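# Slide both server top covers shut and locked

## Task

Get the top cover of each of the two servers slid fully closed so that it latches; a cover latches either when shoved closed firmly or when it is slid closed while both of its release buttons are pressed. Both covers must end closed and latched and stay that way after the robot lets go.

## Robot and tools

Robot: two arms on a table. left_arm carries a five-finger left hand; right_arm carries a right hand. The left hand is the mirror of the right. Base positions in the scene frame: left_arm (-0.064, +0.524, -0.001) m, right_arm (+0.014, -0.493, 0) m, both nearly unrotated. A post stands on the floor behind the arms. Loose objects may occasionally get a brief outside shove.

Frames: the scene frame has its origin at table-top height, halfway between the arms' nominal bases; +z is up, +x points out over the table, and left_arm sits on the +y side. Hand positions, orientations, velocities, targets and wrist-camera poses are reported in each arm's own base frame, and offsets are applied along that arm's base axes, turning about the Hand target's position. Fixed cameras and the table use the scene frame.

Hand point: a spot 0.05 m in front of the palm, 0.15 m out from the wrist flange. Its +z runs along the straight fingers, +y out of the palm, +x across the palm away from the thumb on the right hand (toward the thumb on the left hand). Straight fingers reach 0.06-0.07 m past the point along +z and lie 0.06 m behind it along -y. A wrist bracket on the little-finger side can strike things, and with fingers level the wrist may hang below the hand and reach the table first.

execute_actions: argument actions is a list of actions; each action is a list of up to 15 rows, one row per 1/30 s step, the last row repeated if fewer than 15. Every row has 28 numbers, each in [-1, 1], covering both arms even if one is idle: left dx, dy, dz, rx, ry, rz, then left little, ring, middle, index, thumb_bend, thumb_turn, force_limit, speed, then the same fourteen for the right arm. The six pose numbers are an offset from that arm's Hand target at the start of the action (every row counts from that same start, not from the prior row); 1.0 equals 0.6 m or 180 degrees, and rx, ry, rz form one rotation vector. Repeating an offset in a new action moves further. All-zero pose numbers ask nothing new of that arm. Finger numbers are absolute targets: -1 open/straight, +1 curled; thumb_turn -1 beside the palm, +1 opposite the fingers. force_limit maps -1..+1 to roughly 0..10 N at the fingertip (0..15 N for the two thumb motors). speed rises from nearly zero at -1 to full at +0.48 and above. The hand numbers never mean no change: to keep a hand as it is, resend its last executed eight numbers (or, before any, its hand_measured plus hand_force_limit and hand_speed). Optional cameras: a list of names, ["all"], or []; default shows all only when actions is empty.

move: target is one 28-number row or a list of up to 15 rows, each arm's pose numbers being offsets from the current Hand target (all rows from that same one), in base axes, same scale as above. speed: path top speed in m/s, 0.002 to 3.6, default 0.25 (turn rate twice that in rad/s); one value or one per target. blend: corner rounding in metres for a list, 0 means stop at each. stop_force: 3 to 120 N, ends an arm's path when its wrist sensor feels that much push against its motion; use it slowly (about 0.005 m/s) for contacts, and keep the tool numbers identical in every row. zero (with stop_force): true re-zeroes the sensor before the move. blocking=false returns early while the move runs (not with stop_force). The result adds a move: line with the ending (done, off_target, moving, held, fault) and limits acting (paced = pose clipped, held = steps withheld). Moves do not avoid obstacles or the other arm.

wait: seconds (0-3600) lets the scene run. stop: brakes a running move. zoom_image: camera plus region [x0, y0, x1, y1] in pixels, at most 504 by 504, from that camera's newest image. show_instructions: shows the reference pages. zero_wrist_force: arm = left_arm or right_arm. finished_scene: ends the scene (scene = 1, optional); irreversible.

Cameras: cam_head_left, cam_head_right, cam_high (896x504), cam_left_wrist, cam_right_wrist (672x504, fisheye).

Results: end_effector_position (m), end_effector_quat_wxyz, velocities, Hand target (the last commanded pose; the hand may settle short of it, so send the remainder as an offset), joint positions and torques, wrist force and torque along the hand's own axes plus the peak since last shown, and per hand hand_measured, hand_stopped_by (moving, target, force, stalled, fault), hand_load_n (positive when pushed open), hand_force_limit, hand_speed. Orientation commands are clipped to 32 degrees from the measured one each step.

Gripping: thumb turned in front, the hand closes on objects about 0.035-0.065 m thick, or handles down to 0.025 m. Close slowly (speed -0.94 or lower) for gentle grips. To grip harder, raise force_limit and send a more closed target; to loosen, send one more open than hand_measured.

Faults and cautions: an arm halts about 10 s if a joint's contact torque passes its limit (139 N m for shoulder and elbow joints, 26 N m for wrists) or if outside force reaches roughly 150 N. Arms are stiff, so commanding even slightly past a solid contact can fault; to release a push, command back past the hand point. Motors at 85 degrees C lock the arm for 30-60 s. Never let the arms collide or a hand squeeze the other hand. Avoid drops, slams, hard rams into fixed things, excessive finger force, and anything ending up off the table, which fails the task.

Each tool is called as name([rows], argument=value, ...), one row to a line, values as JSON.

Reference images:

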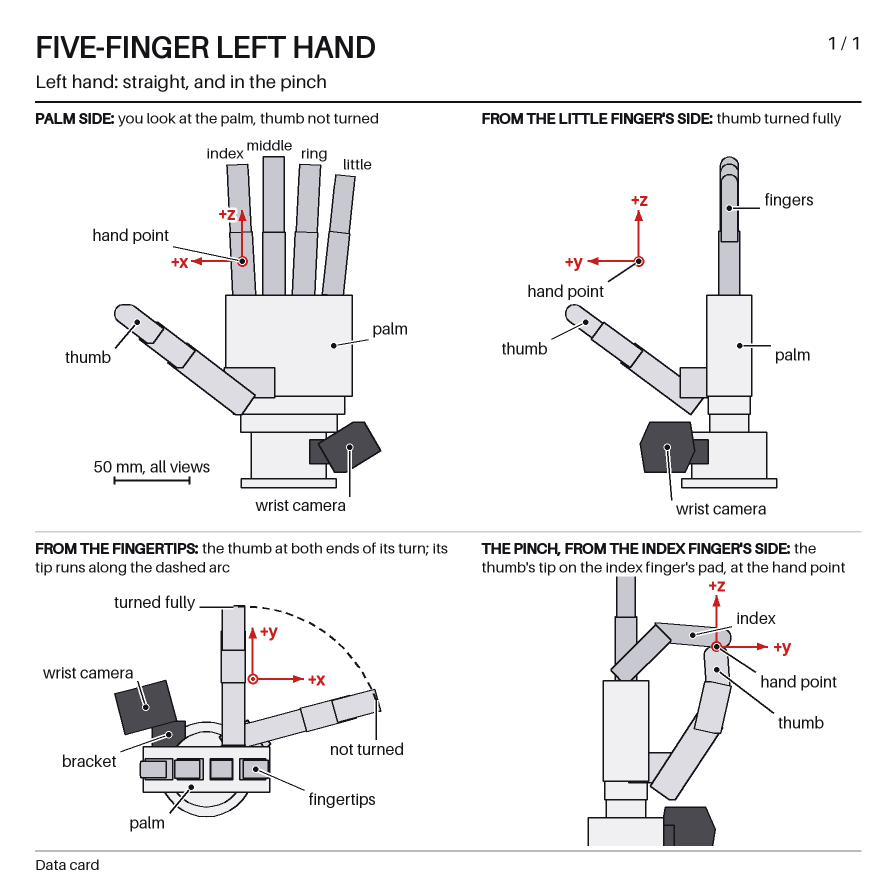

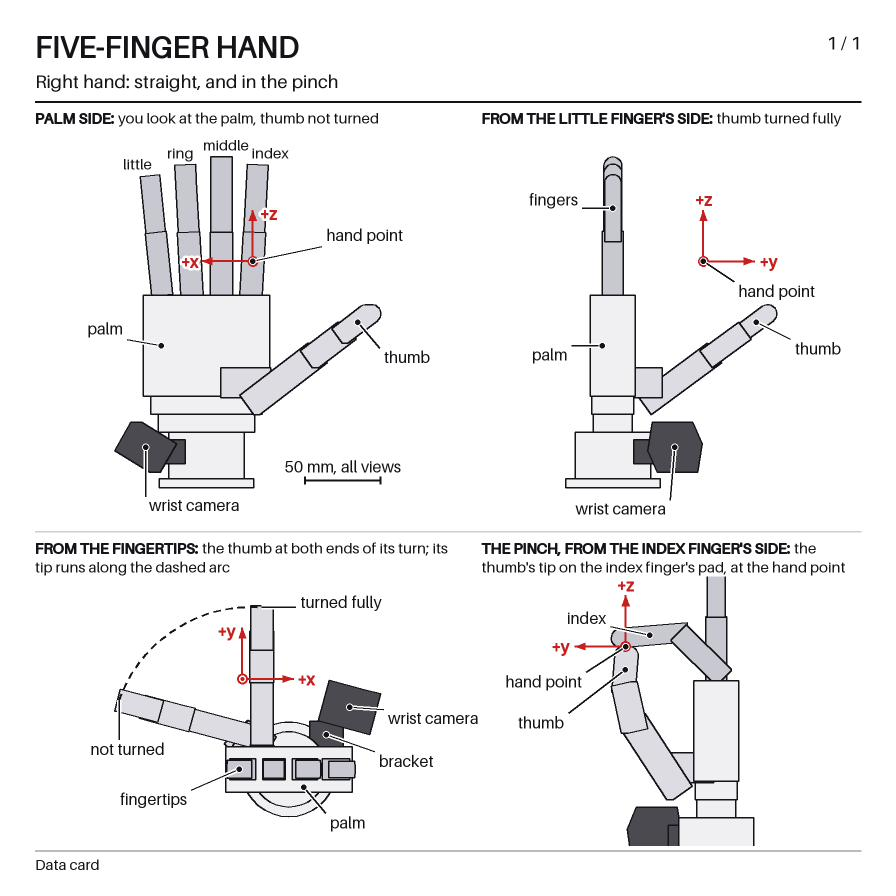

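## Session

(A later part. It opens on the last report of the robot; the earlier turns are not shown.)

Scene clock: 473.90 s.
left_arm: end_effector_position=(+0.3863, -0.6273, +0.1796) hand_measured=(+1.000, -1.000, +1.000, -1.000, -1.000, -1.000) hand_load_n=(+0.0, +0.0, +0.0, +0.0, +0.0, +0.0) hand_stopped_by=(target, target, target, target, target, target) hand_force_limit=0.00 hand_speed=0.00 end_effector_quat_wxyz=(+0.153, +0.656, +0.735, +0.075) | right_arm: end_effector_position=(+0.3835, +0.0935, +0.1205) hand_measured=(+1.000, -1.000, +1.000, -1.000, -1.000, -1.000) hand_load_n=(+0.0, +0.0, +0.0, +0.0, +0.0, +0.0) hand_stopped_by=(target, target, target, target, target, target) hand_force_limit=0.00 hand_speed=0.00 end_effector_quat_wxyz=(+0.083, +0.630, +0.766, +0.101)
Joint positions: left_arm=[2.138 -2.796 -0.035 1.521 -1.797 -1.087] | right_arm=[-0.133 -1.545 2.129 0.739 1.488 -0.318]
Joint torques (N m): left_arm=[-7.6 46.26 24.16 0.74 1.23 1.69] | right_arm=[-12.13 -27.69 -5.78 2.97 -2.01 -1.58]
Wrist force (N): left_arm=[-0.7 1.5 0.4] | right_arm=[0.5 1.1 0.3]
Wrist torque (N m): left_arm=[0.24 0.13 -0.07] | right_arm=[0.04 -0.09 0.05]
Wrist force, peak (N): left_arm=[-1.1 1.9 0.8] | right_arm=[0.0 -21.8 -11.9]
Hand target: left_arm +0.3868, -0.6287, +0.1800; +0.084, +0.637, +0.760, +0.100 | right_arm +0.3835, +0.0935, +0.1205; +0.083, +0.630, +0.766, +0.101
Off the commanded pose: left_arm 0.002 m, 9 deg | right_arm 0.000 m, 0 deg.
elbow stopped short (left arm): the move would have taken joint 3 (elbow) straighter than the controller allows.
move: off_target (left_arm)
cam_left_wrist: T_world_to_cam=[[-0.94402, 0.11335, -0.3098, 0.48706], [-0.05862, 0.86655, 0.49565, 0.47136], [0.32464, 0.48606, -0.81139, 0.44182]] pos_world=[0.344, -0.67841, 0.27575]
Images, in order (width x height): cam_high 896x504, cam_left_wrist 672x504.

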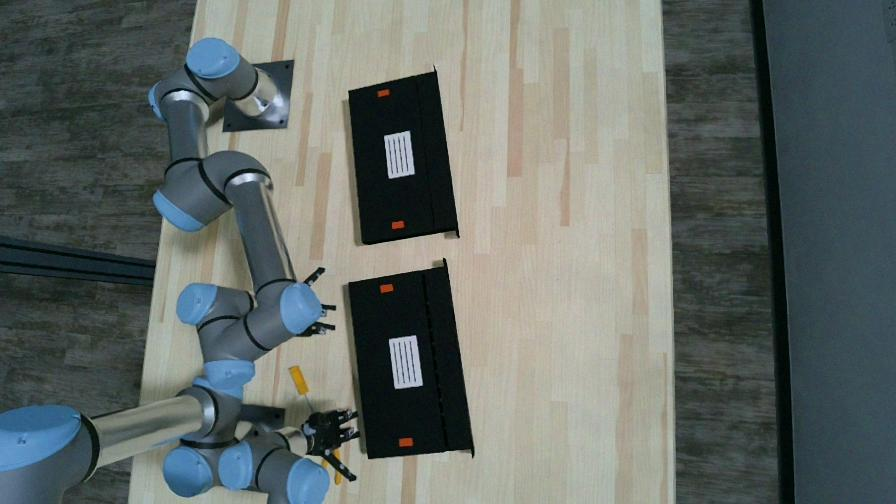

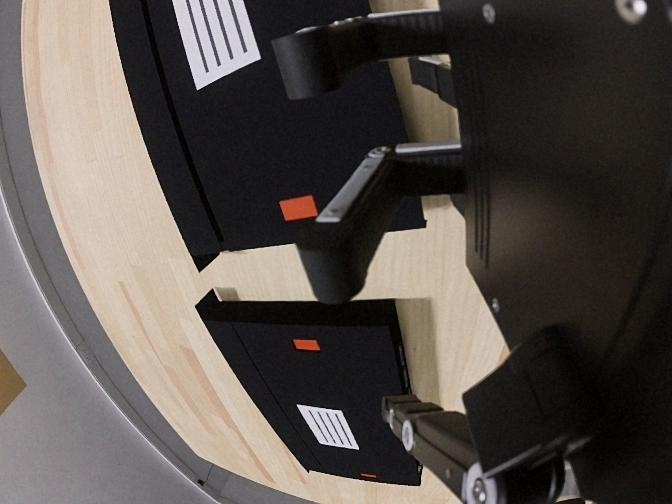

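move([
  [-0.0087,0.0495,0,0,0,0,1,-1,1,-1,-1,-1,0,0,0.0097,-0.0492,0,0,0,0,1,-1,1,-1,-1,-1,0,0],
  [-0.0087,0.0495,-0.1092,0,0,0,1,-1,1,-1,-1,-1,0,0,0.0097,-0.0492,0,0,0,0,1,-1,1,-1,-1,-1,0,0],
], speed=0.08, cameras=["cam_left_wrist", "cam_high"])

Scene clock: 483.40 s.
left_arm: end_effector_position=(+0.3816, -0.5990, +0.1145) hand_measured=(+1.000, -1.000, +1.000, -1.000, -1.000, -1.000) hand_load_n=(+0.0, +0.0, +0.0, +0.0, -0.5, +0.0) hand_stopped_by=(target, target, target, target, target, target) hand_force_limit=0.00 hand_speed=0.00 end_effector_quat_wxyz=(+0.084, +0.637, +0.760, +0.100) | right_arm: end_effector_position=(+0.3893, +0.0640, +0.1205) hand_measured=(+1.000, -1.000, +1.000, -1.000, -1.000, -1.000) hand_load_n=(+0.5, +0.0, +0.0, +0.0, +0.0, +0.0) hand_stopped_by=(target, target, target, target, target, target) hand_force_limit=0.00 hand_speed=0.00 end_effector_quat_wxyz=(+0.083, +0.630, +0.766, +0.101)
Joint positions: left_arm=[2.149 -2.797 -0.229 1.56 -1.811 -1.155] | right_arm=[-0.25 -1.553 2.14 0.746 1.46 -0.431]
Joint torques (N m): left_arm=[-6.47 75.7 11.48 0.57 -1.67 -2.22] | right_arm=[-12.2 -28.41 -5.21 3.14 -2.06 -1.63]
Wrist force (N): left_arm=[-1.1 1.2 0.7] | right_arm=[0.5 1.0 0.3]
Wrist torque (N m): left_arm=[0.19 0.21 0.03] | right_arm=[0.02 -0.09 0.05]
Wrist force, peak (N): left_arm=[-1.2 1.5 0.9] | right_arm=[0.6 1.3 0.3]
Hand target: left_arm +0.3816, -0.5990, +0.1145; +0.084, +0.637, +0.760, +0.100 | right_arm +0.3893, +0.0640, +0.1205; +0.083, +0.630, +0.766, +0.101
Off the commanded pose: left_arm 0.000 m, 0 deg | right_arm 0.000 m, 0 deg.
elbow stopped short (left arm): the move would have taken joint 3 (elbow) straighter than the controller allows.
move: done
cam_left_wrist: T_world_to_cam=[[-0.97134, 0.06938, -0.22735, 0.43387], [-0.08361, 0.79562, 0.6, 0.43394], [0.22251, 0.60181, -0.76702, 0.48]] pos_world=[0.35091, -0.66422, 0.20645]
Images, in order (width x height): cam_high 896x504, cam_left_wrist 672x504.

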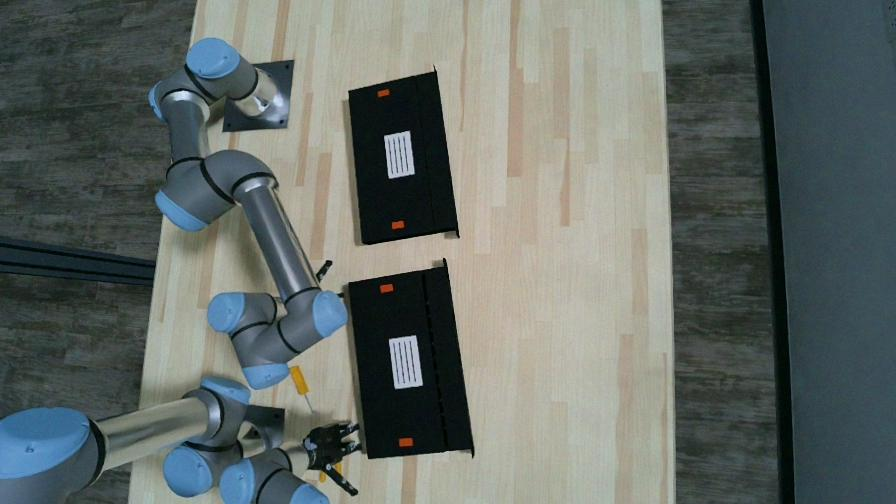

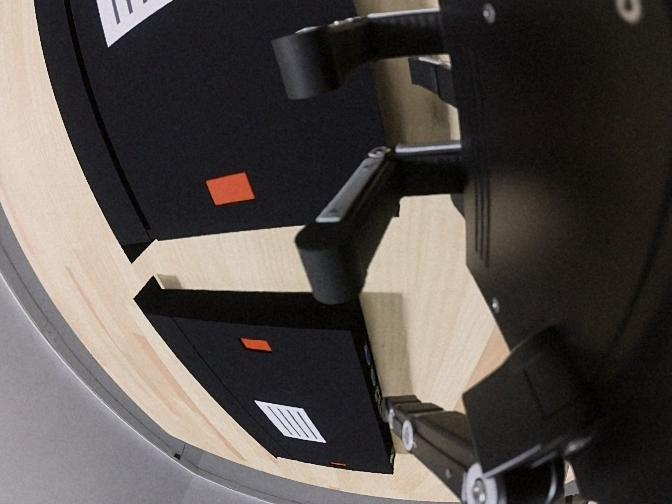

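move([
  [0.0492,0.0088,0,0,0,0,1,-1,1,-1,-1,-1,0,0,0.0491,0.0096,0,0,0,0,1,-1,1,-1,-1,-1,0,0],
], speed=0.006, stop_force=8, cameras=["cam_left_wrist", "cam_high"])

Scene clock: 489.53 s.
left_arm: end_effector_position=(+0.4007, -0.5955, +0.1145) hand_measured=(+1.000, -1.000, +1.000, -1.000, -1.000, -1.000) hand_load_n=(+0.0, +0.0, +0.5, +0.5, +0.0, +0.0) hand_stopped_by=(target, target, target, target, target, target) hand_force_limit=0.00 hand_speed=0.00 end_effector_quat_wxyz=(+0.084, +0.637, +0.760, +0.100) | right_arm: end_effector_position=(+0.4012, +0.0663, +0.1205) hand_measured=(+1.000, -1.000, +1.000, -1.000, -1.000, -1.000) hand_load_n=(+0.0, +0.0, +0.0, +0.0, +0.0, +0.0) hand_stopped_by=(target, target, target, target, target, target) hand_force_limit=0.00 hand_speed=0.00 end_effector_quat_wxyz=(+0.083, +0.630, +0.766, +0.100)
Joint positions: left_arm=[2.175 -2.856 -0.108 1.504 -1.808 -1.129] | right_arm=[-0.229 -1.521 2.107 0.746 1.465 -0.411]
Joint torques (N m): left_arm=[-5.23 78.33 13.18 0.99 -3.15 -2.46] | right_arm=[-11.71 -29.9 -7.28 1.29 -2.61 -1.92]
Wrist force (N): left_arm=[0.4 -5.3 2.1] | right_arm=[0.2 -5.3 -2.7]
Wrist torque (N m): left_arm=[0.17 0.10 0.05] | right_arm=[0.29 0.00 -0.22]
Wrist force, peak (N): left_arm=[0.0 -9.9 -3.7] | right_arm=[-0.4 -9.3 -4.4]
Hand target: left_arm +0.4007, -0.5955, +0.1145; +0.084, +0.637, +0.760, +0.100 (not the last commanded pose) | right_arm +0.4012, +0.0663, +0.1205; +0.083, +0.630, +0.766, +0.100 (not the last commanded pose)
Off the commanded pose: left_arm 0.011 m, 0 deg | right_arm 0.018 m, 0 deg.
move: contact (left_arm, right_arm)
cam_left_wrist: T_world_to_cam=[[-0.9713, 0.06947, -0.2275, 0.45228], [-0.08352, 0.7959, 0.59964, 0.43291], [0.22272, 0.60143, -0.76725, 0.47344]] pos_world=[0.37001, -0.66072, 0.20655]
Images, in order (width x height): cam_high 896x504, cam_left_wrist 672x504.

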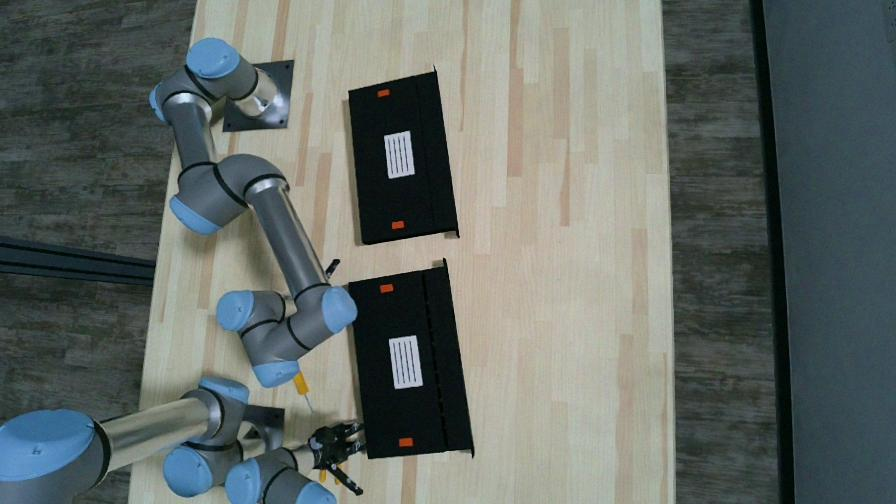

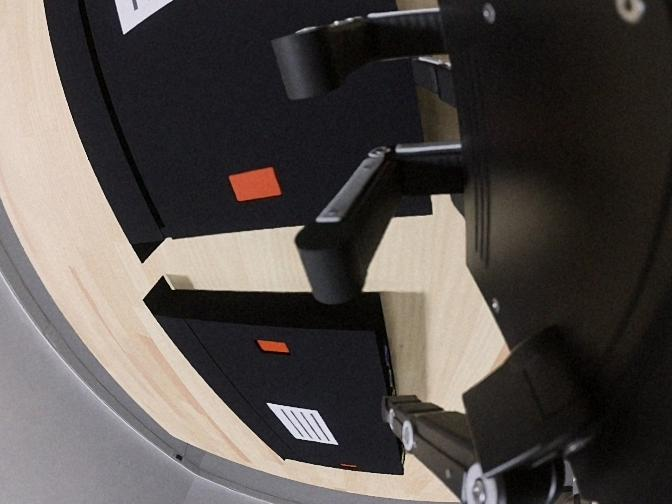

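move([
  [0.0492,0.0088,0,0,0,0,1,-1,1,-1,-1,-1,0,0,0.0491,0.0096,0,0,0,0,1,-1,1,-1,-1,-1,0,0],
], speed=0.005, stop_force=25, zero=false, cameras=["cam_left_wrist", "cam_high"])

zoom_image(camera="cam_high", region=[330, 250, 490, 470])

Scene clock: 494.10 s.
left_arm: end_effector_position=(+0.4087, -0.5937, +0.1144) hand_measured=(+1.000, -1.000, +1.000, -1.000, -1.000, -1.000) hand_load_n=(+0.0, +0.5, +0.0, +1.0, +0.0, +0.0) hand_stopped_by=(target, target, target, target, target, target) hand_force_limit=0.00 hand_speed=0.00 end_effector_quat_wxyz=(+0.085, +0.637, +0.759, +0.100) | right_arm: end_effector_position=(+0.4104, +0.0681, +0.1204) hand_measured=(+1.000, -1.000, +1.000, -1.000, -1.000, -1.000) hand_load_n=(+0.0, +0.5, +0.0, +0.0, +0.0, +0.0) hand_stopped_by=(target, target, target, target, target, target) hand_force_limit=0.00 hand_speed=0.00 end_effector_quat_wxyz=(+0.083, +0.630, +0.766, +0.100)
Joint positions: left_arm=[2.186 -2.891 -0.035 1.47 -1.807 -1.116] | right_arm=[-0.214 -1.497 2.08 0.747 1.468 -0.396]
Joint torques (N m): left_arm=[5.82 45.47 24.9 -2.45 -7.01 -2.29] | right_arm=[-10.87 -30.3 -13.23 -4.18 -4.58 -1.69]
Wrist force (N): left_arm=[-3.7 -21.0 -8.1] | right_arm=[-2.6 -19.9 -12.8]
Wrist torque (N m): left_arm=[1.08 -0.01 0.07] | right_arm=[1.15 0.23 -0.78]
Wrist force, peak (N): left_arm=[-2.8 -26.0 -10.0] | right_arm=[-2.5 -24.6 -14.8]
Hand target: left_arm +0.4087, -0.5937, +0.1144; +0.085, +0.637, +0.759, +0.100 (not the last commanded pose) | right_arm +0.4104, +0.0681, +0.1204; +0.083, +0.630, +0.766, +0.100 (not the last commanded pose)
Off the commanded pose: left_arm 0.022 m, 0 deg | right_arm 0.021 m, 0 deg.
elbow stopped short (left arm): the move would have taken joint 3 (elbow) straighter than the controller allows.
move: contact (left_arm, right_arm)
cam_left_wrist: T_world_to_cam=[[-0.97105, 0.07034, -0.22829, 0.46036], [-0.08293, 0.79695, 0.59832, 0.43272], [0.22403, 0.59993, -0.76805, 0.46919]] pos_world=[0.37781, -0.65872, 0.20655]
Images, in order (width x height): cam_high 896x504, cam_left_wrist 672x504.

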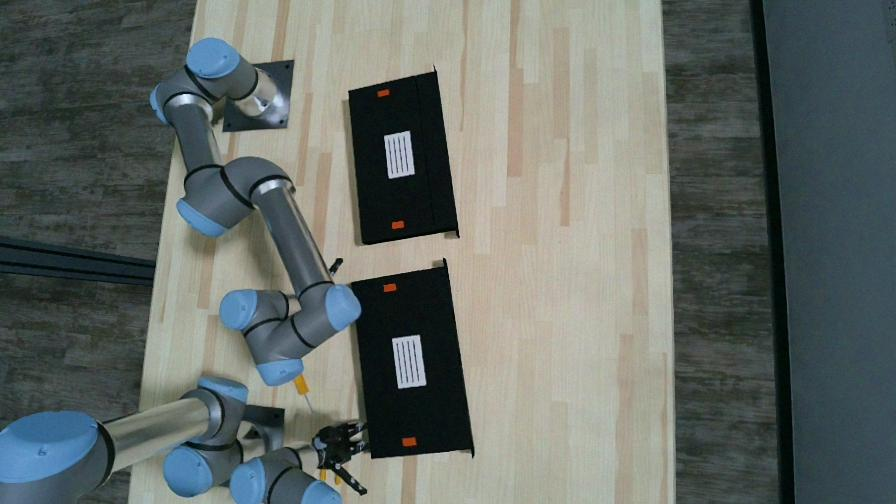

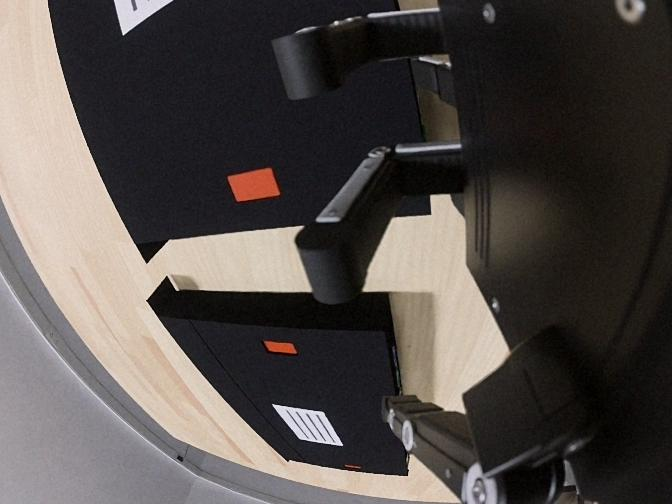

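Scaled by 2.291 from the camera's image (finer frame: 1280x720).

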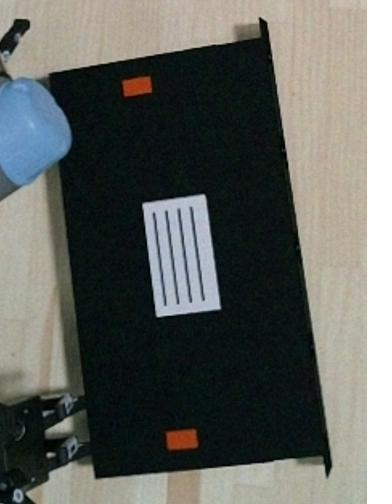

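move([
  [-0.0328,-0.0058,0,0,0,0,1,-1,1,-1,-1,-1,0,0,-0.0327,-0.0064,0,0,0,0,1,-1,1,-1,-1,-1,0,0],
  [-0.0528,0.15,0.1333,0,0,0,1,-1,1,-1,-1,-1,0,0,-0.0327,-0.0064,0.1333,0,0,0,1,-1,1,-1,-1,-1,0,0],
], speed=0.12, blend=[0.01,0], cameras=["cam_left_wrist", "cam_high", "cam_right_wrist"])

zoom_image(camera="cam_high", region=[330, 50, 490, 250])

zoom_image(camera="cam_high", region=[330, 250, 490, 470])

Scene clock: 499.27 s.
left_arm: end_effector_position=(+0.3770, -0.5038, +0.1944) hand_measured=(+1.000, -1.000, +1.000, -1.000, -1.000, -1.000) hand_load_n=(+0.0, +0.0, +0.0, +0.0, +0.0, +0.0) hand_stopped_by=(target, target, target, target, target, target) hand_force_limit=0.00 hand_speed=0.00 end_effector_quat_wxyz=(+0.085, +0.637, +0.759, +0.100) | right_arm: end_effector_position=(+0.3908, +0.0643, +0.2004) hand_measured=(+1.000, -1.000, +1.000, -1.000, -1.000, -1.000) hand_load_n=(+0.0, +0.0, +0.0, +0.0, +0.0, -0.5) hand_stopped_by=(target, target, target, target, target, target) hand_force_limit=0.00 hand_speed=0.00 end_effector_quat_wxyz=(+0.083, +0.630, +0.766, +0.100)
Joint positions: left_arm=[2.23 -2.376 -0.828 1.758 -1.802 -1.072] | right_arm=[-0.247 -1.645 2 0.979 1.461 -0.428]
Joint torques (N m): left_arm=[8.65 64.79 12.1 0.48 1.23 1.84] | right_arm=[-11.78 -26.73 -28.3 2.83 -2.18 -1.65]
Wrist force (N): left_arm=[-0.1 1.0 0.8] | right_arm=[0.7 1.1 0.4]
Wrist torque (N m): left_arm=[0.16 0.01 -0.01] | right_arm=[0.05 -0.12 0.07]
Wrist force, peak (N): left_arm=[-3.8 -21.4 -8.1] | right_arm=[-2.7 -20.0 -13.0]
Hand target: left_arm +0.3770, -0.5037, +0.1944; +0.085, +0.637, +0.759, +0.100 | right_arm +0.3908, +0.0643, +0.2004; +0.083, +0.630, +0.766, +0.100
Off the commanded pose: left_arm 0.000 m, 0 deg | right_arm 0.000 m, 0 deg.
move: done
cam_left_wrist: T_world_to_cam=[[-0.97105, 0.07037, -0.22829, 0.4415], [-0.08294, 0.79687, 0.59843, 0.31048], [0.22403, 0.60004, -0.76796, 0.48369]] pos_world=[0.34611, -0.56872, 0.28645]
cam_right_wrist: T_world_to_cam=[[0.87051, 0.44952, 0.20035, -0.40373], [0.28885, -0.79626, 0.53154, -0.16152], [0.39846, -0.40484, -0.823, 0.14893]] pos_world=[0.33877, 0.11317, 0.28931]
Images, in order (width x height): cam_high 896x504, cam_left_wrist 672x504, cam_right_wrist 672x504.

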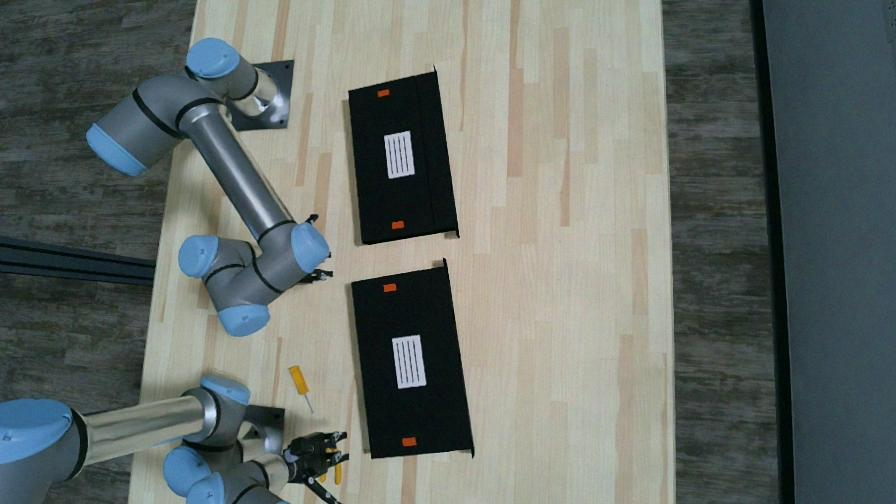

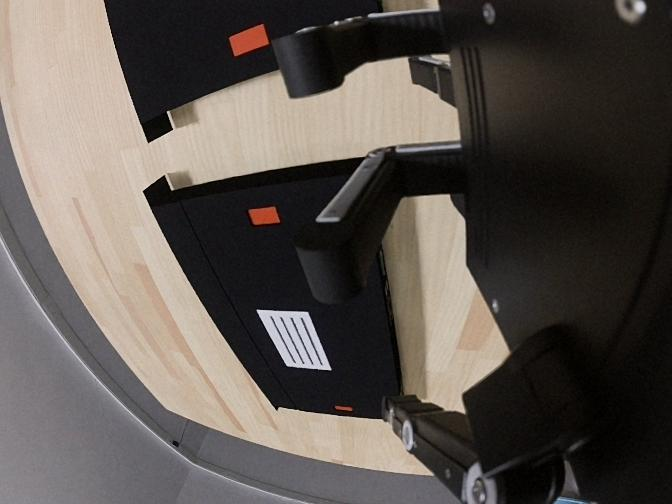

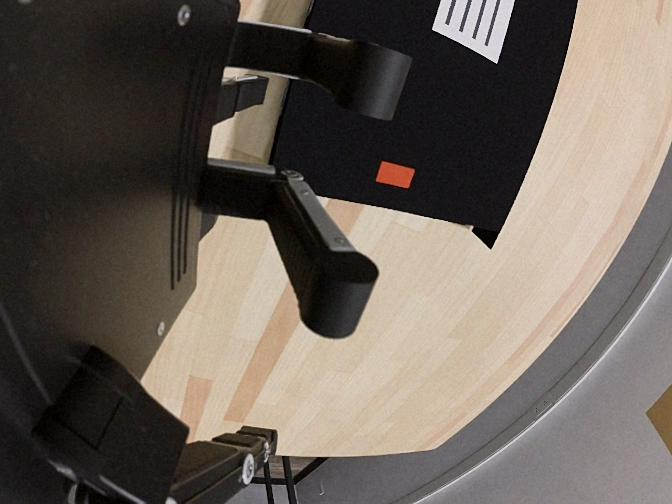

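Scaled by 2.520 from the camera's image (finer frame: 1280x720).

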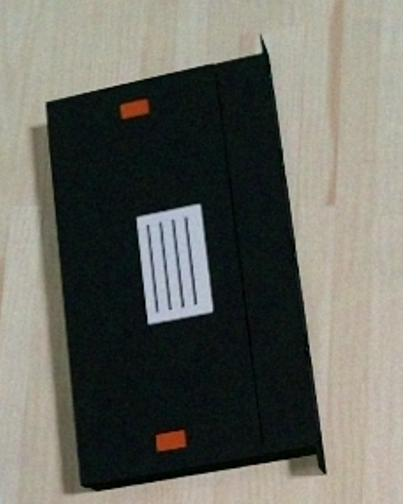

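Scaled by 2.291 from the camera's image (finer frame: 1280x720).

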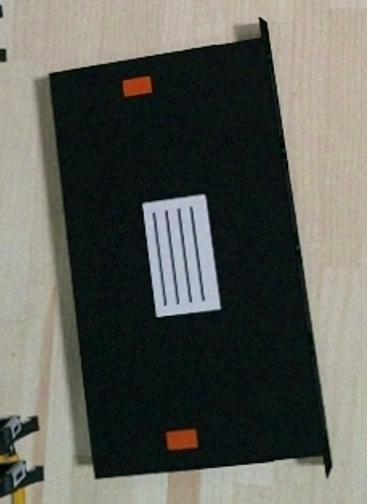

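zoom_image(camera="cam_high", region=[390, 60, 470, 120])

zoom_image(camera="cam_high", region=[390, 255, 470, 315])

zoom_image(camera="cam_high", region=[340, 200, 480, 300])

zoom_image(camera="cam_left_wrist", region=[130, 0, 400, 420])

Scaled by 6.300 from the camera's image (finer frame: 1280x720).

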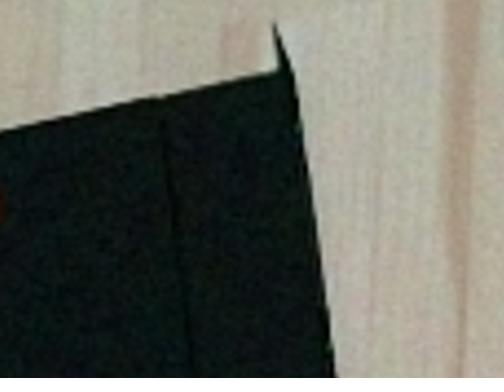

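Scaled by 6.300 from the camera's image (finer frame: 1280x720).

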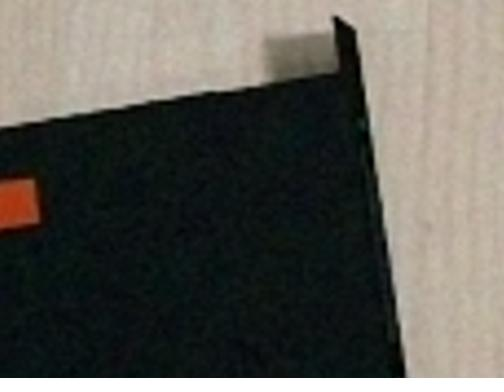

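Scaled by 3.600 from the camera's image (finer frame: 1280x720).

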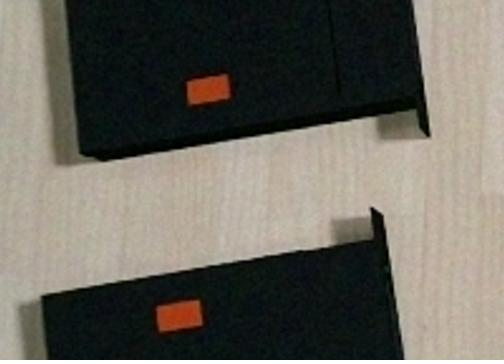

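Scaled by 1.200 from the camera's image (finer frame: 960x720).

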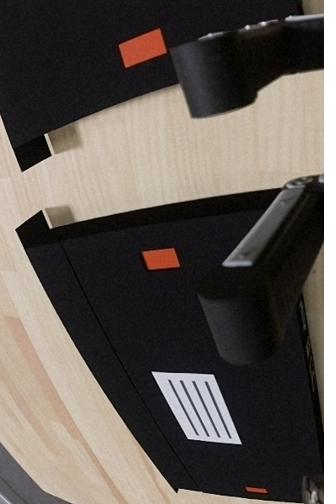

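move([
  [-0.059,0.7265,0.0093,0,0,-0.0044,1,-1,1,-1,-1,-1,0,0,0,0,0,0,0,0,1,-1,1,-1,-1,-1,0,0],
  [-0.059,0.7265,0.0093,0,0,-0.0044,1,-1,1,-1,-1,-1,0,0,-0.1093,0.8943,0,0,0,-0.0044,1,-1,1,-1,-1,-1,0,0],
], speed=0.2, cameras=["cam_left_wrist", "cam_high", "cam_right_wrist"])

Scene clock: 518.23 s.
left_arm: end_effector_position=(+0.3416, -0.0678, +0.2000) hand_measured=(+1.000, -1.000, +1.000, -1.000, -1.000, -1.000) hand_load_n=(+0.0, +0.0, +0.0, +0.0, +0.0, +0.0) hand_stopped_by=(target, target, target, target, target, target) hand_force_limit=0.00 hand_speed=0.00 end_effector_quat_wxyz=(+0.085, +0.643, +0.755, +0.099) | right_arm: end_effector_position=(+0.3252, +0.6008, +0.2004) hand_measured=(+1.000, -1.000, +1.000, -1.000, -1.000, -1.000) hand_load_n=(+0.0, +0.0, +0.0, +0.0, +0.0, +0.0) hand_stopped_by=(target, target, target, target, target, target) hand_force_limit=0.00 hand_speed=0.00 end_effector_quat_wxyz=(+0.083, +0.635, +0.762, +0.100)
Joint positions: left_arm=[3.213 -1.436 -2.048 2.175 -1.592 -0.086] | right_arm=[1.046 -0.67 0.625 1.444 1.769 0.848]
Joint torques (N m): left_arm=[9.15 25.97 10.37 -4.5 1.56 1.82] | right_arm=[8.74 -39.22 -29.85 3.27 2.15 1.53]
Wrist force (N): left_arm=[-0.3 1.1 0.6] | right_arm=[0.7 1.4 0.4]
Wrist torque (N m): left_arm=[0.18 0.04 -0.02] | right_arm=[0.09 -0.14 0.02]
Wrist force, peak (N): left_arm=[-1.1 1.3 0.6] | right_arm=[1.6 1.1 0.5]
Hand target: left_arm +0.3416, -0.0678, +0.2000; +0.085, +0.643, +0.755, +0.099 | right_arm +0.3252, +0.6009, +0.2004; +0.083, +0.635, +0.762, +0.100
Off the commanded pose: left_arm 0.000 m, 0 deg | right_arm 0.000 m, 0 deg.
move: done
cam_left_wrist: T_world_to_cam=[[-0.96999, 0.08379, -0.22825, 0.37835], [-0.07187, 0.798, 0.59835, -0.04688], [0.23228, 0.5968, -0.76803, 0.23129]] pos_world=[0.3099, -0.13233, 0.29205]
cam_right_wrist: T_world_to_cam=[[0.87665, 0.43743, 0.20037, -0.58253], [0.2778, -0.80021, 0.53151, 0.29069], [0.39284, -0.41028, -0.82301, 0.39743]] pos_world=[0.27379, 0.65048, 0.28931]
Images, in order (width x height): cam_high 896x504, cam_left_wrist 672x504, cam_right_wrist 672x504.

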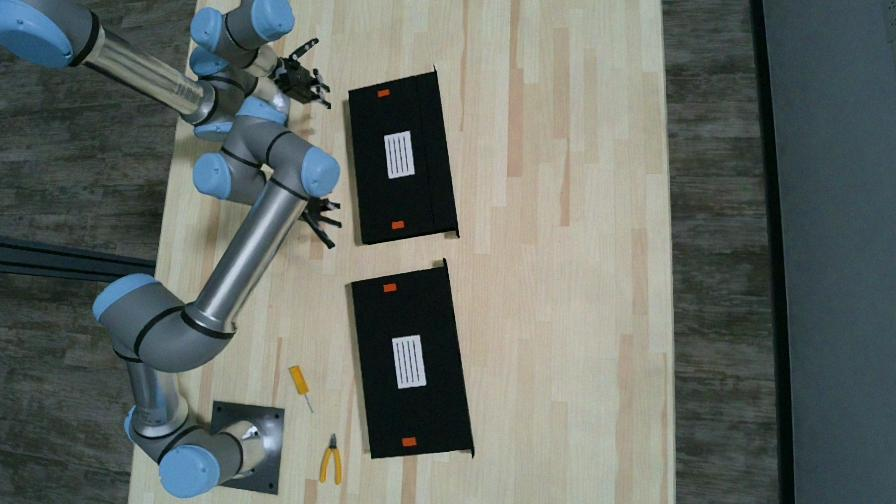

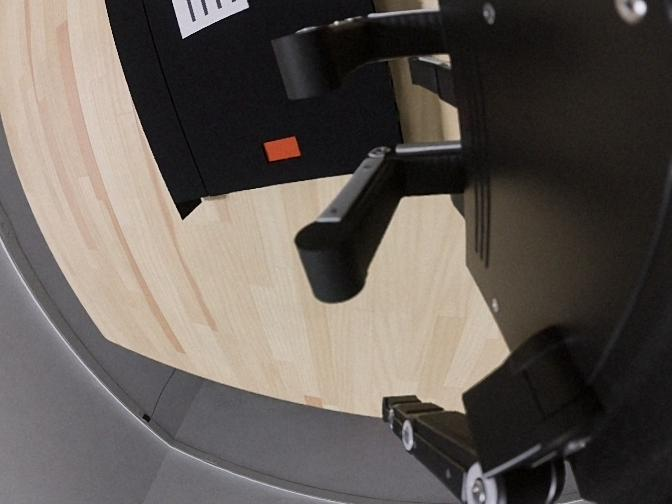

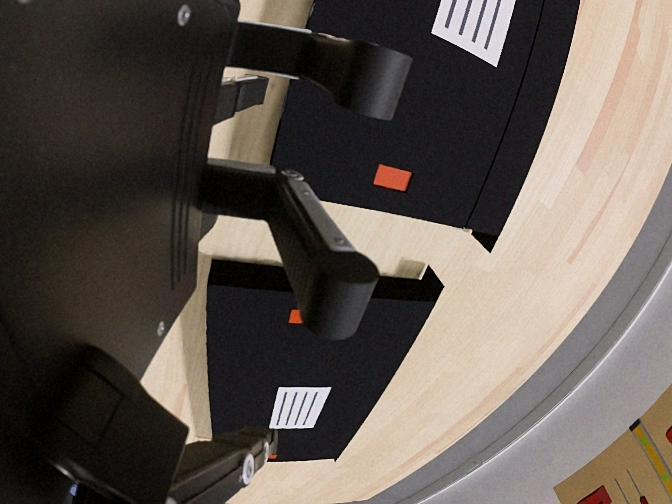

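move([
  [0,0,-0.1425,0,0,0,1,-1,1,-1,-1,-1,0,0,0,0,-0.1332,0,0,0,1,-1,1,-1,-1,-1,0,0],
], speed=0.1, cameras=["cam_left_wrist", "cam_high", "cam_right_wrist"])

Scene clock: 522.43 s.
left_arm: end_effector_position=(+0.3416, -0.0678, +0.1145) hand_measured=(+1.000, -1.000, +1.000, -1.000, -1.000, -1.000) hand_load_n=(+0.5, +0.0, +0.0, +0.0, +0.0, +0.0) hand_stopped_by=(target, target, target, target, target, target) hand_force_limit=0.00 hand_speed=0.00 end_effector_quat_wxyz=(+0.085, +0.643, +0.755, +0.099) | right_arm: end_effector_position=(+0.3252, +0.6009, +0.1206) hand_measured=(+1.000, -1.000, +1.000, -1.000, -1.000, -1.000) hand_load_n=(+0.0, +0.5, +0.0, +0.0, -0.5, +0.0) hand_stopped_by=(target, target, target, target, target, target) hand_force_limit=0.00 hand_speed=0.00 end_effector_quat_wxyz=(+0.083, +0.635, +0.762, +0.100)
Joint positions: left_arm=[3.213 -1.543 -2.197 2.431 -1.592 -0.086] | right_arm=[1.046 -0.655 0.802 1.252 1.769 0.848]
Joint torques (N m): left_arm=[-6.95 0.02 8.45 0.72 -1.27 -2.3] | right_arm=[-1.15 -40.45 -7.41 0.87 -0.39 -1.71]
Wrist force (N): left_arm=[-0.2 1.1 0.6] | right_arm=[0.6 1.2 0.6]
Wrist torque (N m): left_arm=[0.18 0.02 -0.02] | right_arm=[0.05 -0.12 0.05]
Wrist force, peak (N): left_arm=[-0.3 1.5 0.7] | right_arm=[0.9 1.1 1.1]
Hand target: left_arm +0.3416, -0.0678, +0.1145; +0.085, +0.643, +0.755, +0.099 | right_arm +0.3252, +0.6009, +0.1205; +0.083, +0.635, +0.762, +0.100
Off the commanded pose: left_arm 0.000 m, 0 deg | right_arm 0.000 m, 0 deg.
move: done
cam_left_wrist: T_world_to_cam=[[-0.96999, 0.08379, -0.22825, 0.35886], [-0.07187, 0.798, 0.59835, 0.00422], [0.23228, 0.5968, -0.76803, 0.1657]] pos_world=[0.3099, -0.13233, 0.20665]
cam_right_wrist: T_world_to_cam=[[0.87662, 0.43749, 0.20036, -0.56655], [0.27783, -0.80016, 0.53156, 0.3331], [0.39287, -0.41031, -0.82298, 0.33168]] pos_world=[0.27379, 0.65048, 0.20941]
Images, in order (width x height): cam_high 896x504, cam_left_wrist 672x504, cam_right_wrist 672x504.

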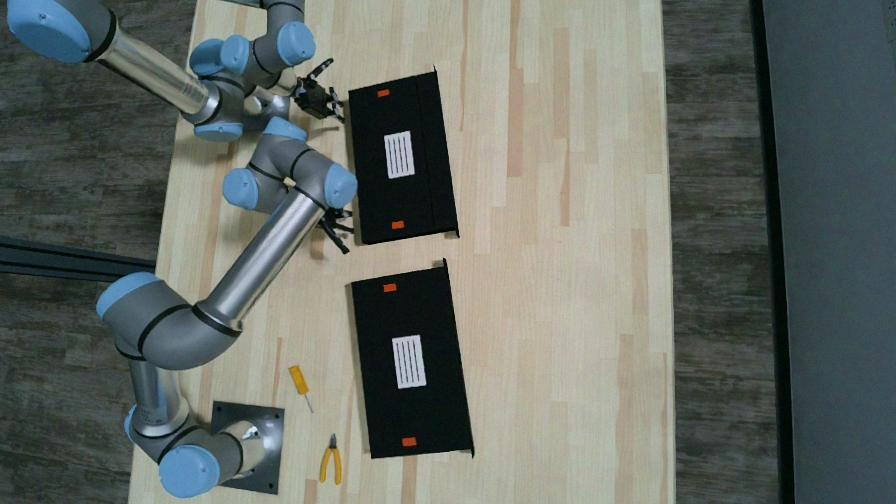

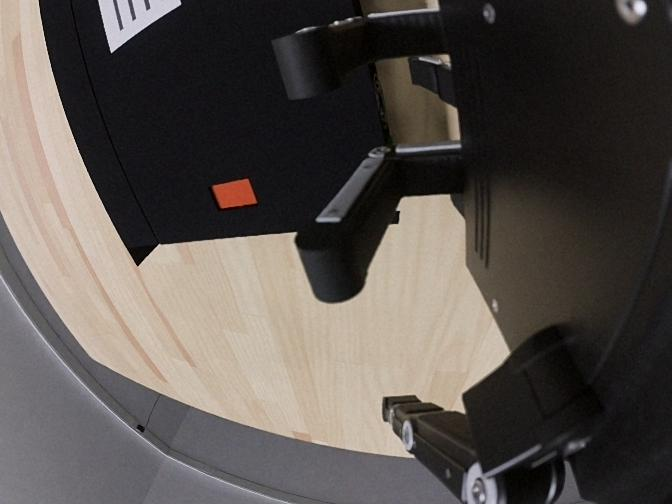

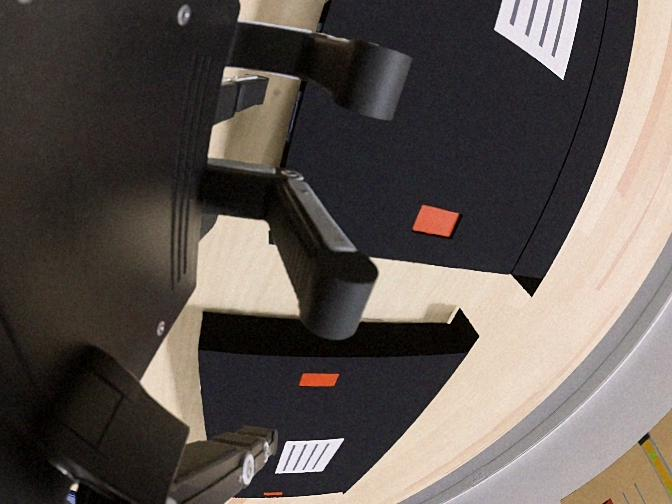

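move([
  [0.0576,0.0094,0,0,0,0,1,-1,1,-1,-1,-1,0,0,0.0574,0.0105,0,0,0,0,1,-1,1,-1,-1,-1,0,0],
], speed=0.006, stop_force=8, cameras=["cam_high", "cam_right_wrist"])

move([
  [0.0576,0.0094,0,0,0,0,1,-1,1,-1,-1,-1,0,0,0.0574,0.0105,0,0,0,0,1,-1,1,-1,-1,-1,0,0],
], speed=0.005, stop_force=25, zero=false, cameras=["cam_right_wrist", "cam_high"])

zoom_image(camera="cam_high", region=[330, 50, 490, 250])

Scene clock: 530.60 s.
left_arm: end_effector_position=(+0.3613, -0.0646, +0.1145) hand_measured=(+1.000, -1.000, +1.000, -1.000, -1.000, -1.000) hand_load_n=(+0.0, +0.0, +0.0, +0.0, -0.5, +0.0) hand_stopped_by=(target, target, target, target, target, target) hand_force_limit=0.00 hand_speed=0.00 end_effector_quat_wxyz=(+0.085, +0.643, +0.755, +0.099) | right_arm: end_effector_position=(+0.3433, +0.6042, +0.1205) hand_measured=(+1.000, -1.000, +1.000, -1.000, -1.000, -1.000) hand_load_n=(+0.0, +0.0, +0.0, +0.0, +0.0, +0.5) hand_stopped_by=(target, target, target, target, target, target) hand_force_limit=0.00 hand_speed=0.00 end_effector_quat_wxyz=(+0.083, +0.635, +0.762, +0.100)
Joint positions: left_arm=[3.221 -1.588 -2.152 2.431 -1.59 -0.079] | right_arm=[1.024 -0.624 0.744 1.276 1.765 0.825]
Joint torques (N m): left_arm=[-6.77 31.24 11.66 2.33 -0.3 -2.09] | right_arm=[5.86 -64.52 -9.54 -0.21 3.09 1.53]
Wrist force (N): left_arm=[-0.3 -5.1 0.0] | right_arm=[-0.1 -5.9 -4.0]
Wrist torque (N m): left_arm=[0.21 0.00 0.05] | right_arm=[0.40 0.05 -0.16]
Wrist force, peak (N): left_arm=[-0.2 -8.4 -4.0] | right_arm=[0.7 -8.4 -7.3]
Hand target: left_arm +0.3613, -0.0646, +0.1145; +0.085, +0.643, +0.755, +0.099 (not the last commanded pose) | right_arm +0.3433, +0.6042, +0.1205; +0.083, +0.635, +0.762, +0.100 (not the last commanded pose)
Off the commanded pose: left_arm 0.015 m, 0 deg | right_arm 0.017 m, 0 deg.
move: contact (left_arm, right_arm)
cam_right_wrist: T_world_to_cam=[[0.87665, 0.43755, 0.2001, -0.58394], [0.27803, -0.80012, 0.53151, 0.33062], [0.39267, -0.41031, -0.82308, 0.32596]] pos_world=[0.29199, 0.65378, 0.20941]

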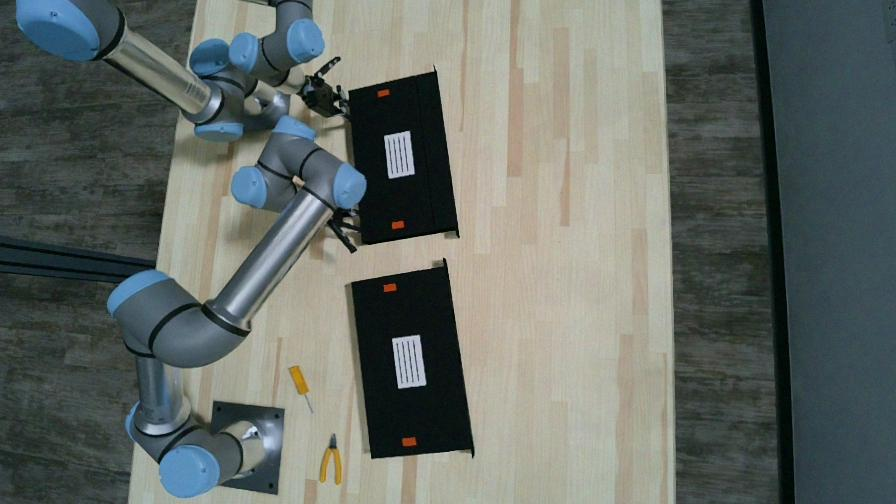

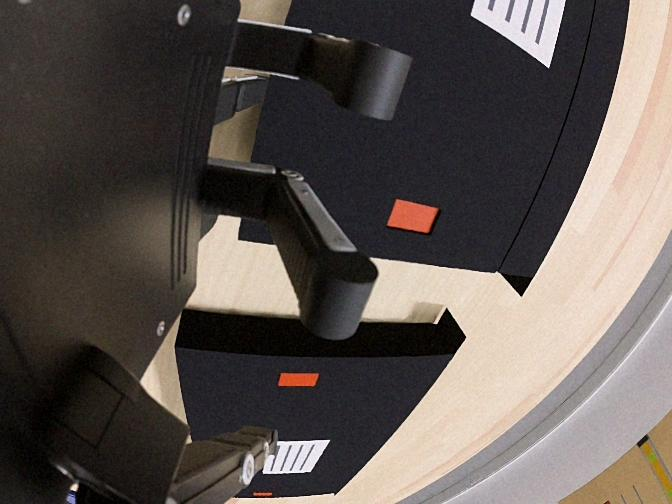

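Scene clock: 532.40 s.
left_arm: end_effector_position=(+0.3632, -0.0643, +0.1145) hand_measured=(+1.000, -1.000, +1.000, -1.000, -1.000, -1.000) hand_load_n=(+0.0, +0.5, +0.0, +0.5, +0.0, +0.0) hand_stopped_by=(target, target, target, target, target, target) hand_force_limit=0.00 hand_speed=0.00 end_effector_quat_wxyz=(+0.085, +0.643, +0.755, +0.099) | right_arm: end_effector_position=(+0.3460, +0.6047, +0.1205) hand_measured=(+1.000, -1.000, +1.000, -1.000, -1.000, -1.000) hand_load_n=(+0.0, +0.5, +0.0, +0.5, +0.0, +0.0) hand_stopped_by=(target, target, target, target, target, target) hand_force_limit=0.00 hand_speed=0.00 end_effector_quat_wxyz=(+0.083, +0.635, +0.762, +0.100)
Joint positions: left_arm=[3.221 -1.592 -2.148 2.431 -1.59 -0.078] | right_arm=[1.02 -0.619 0.734 1.28 1.764 0.822]
Joint torques (N m): left_arm=[-5.74 28.62 15.98 7.49 -1.38 -2.05] | right_arm=[-2.29 -62.85 -11.33 -3.2 5.54 1.32]
Wrist force (N): left_arm=[0.6 -18.9 -15.6] | right_arm=[-1.6 -21.0 -13.0]
Wrist torque (N m): left_arm=[1.38 -0.35 0.38] | right_arm=[1.21 0.30 -0.62]
Wrist force, peak (N): left_arm=[0.2 -23.5 -18.9] | right_arm=[-0.9 -23.6 -16.8]
Hand target: left_arm +0.3632, -0.0643, +0.1145; +0.085, +0.643, +0.755, +0.099 (not the last commanded pose) | right_arm +0.3460, +0.6047, +0.1205; +0.083, +0.635, +0.762, +0.100 (not the last commanded pose)
Off the commanded pose: left_arm 0.033 m, 0 deg | right_arm 0.032 m, 0 deg.
move: contact (left_arm, right_arm)
cam_right_wrist: T_world_to_cam=[[0.87664, 0.43767, 0.19988, -0.58656], [0.2782, -0.8, 0.5316, 0.33012], [0.39257, -0.41041, -0.82308, 0.3252]] pos_world=[0.29469, 0.65428, 0.20941]
Images, in order (width x height): cam_high 896x504, cam_right_wrist 672x504.

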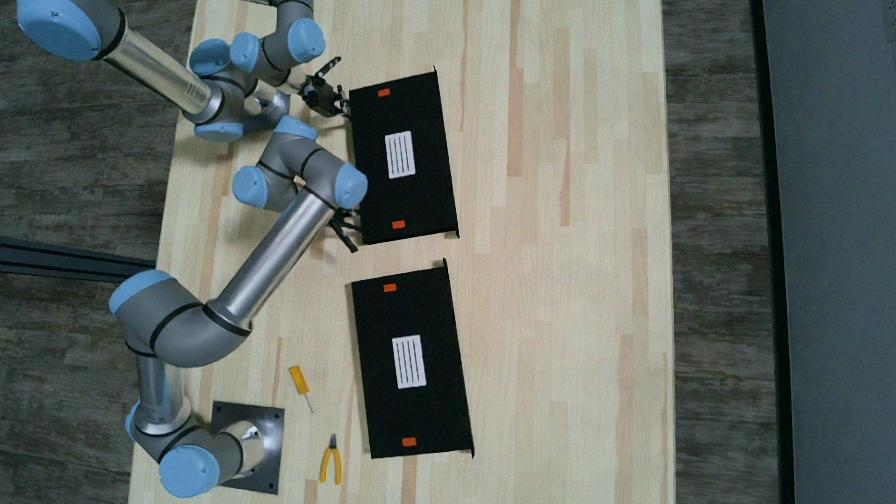

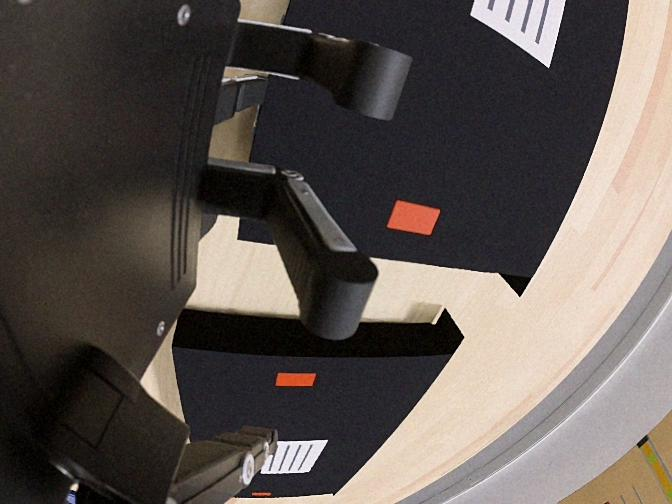

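Scaled by 2.520 from the camera's image (finer frame: 1280x720).

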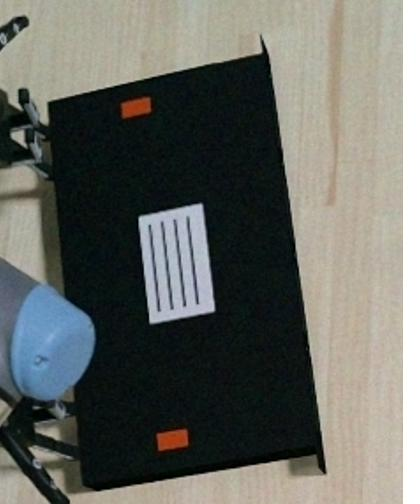

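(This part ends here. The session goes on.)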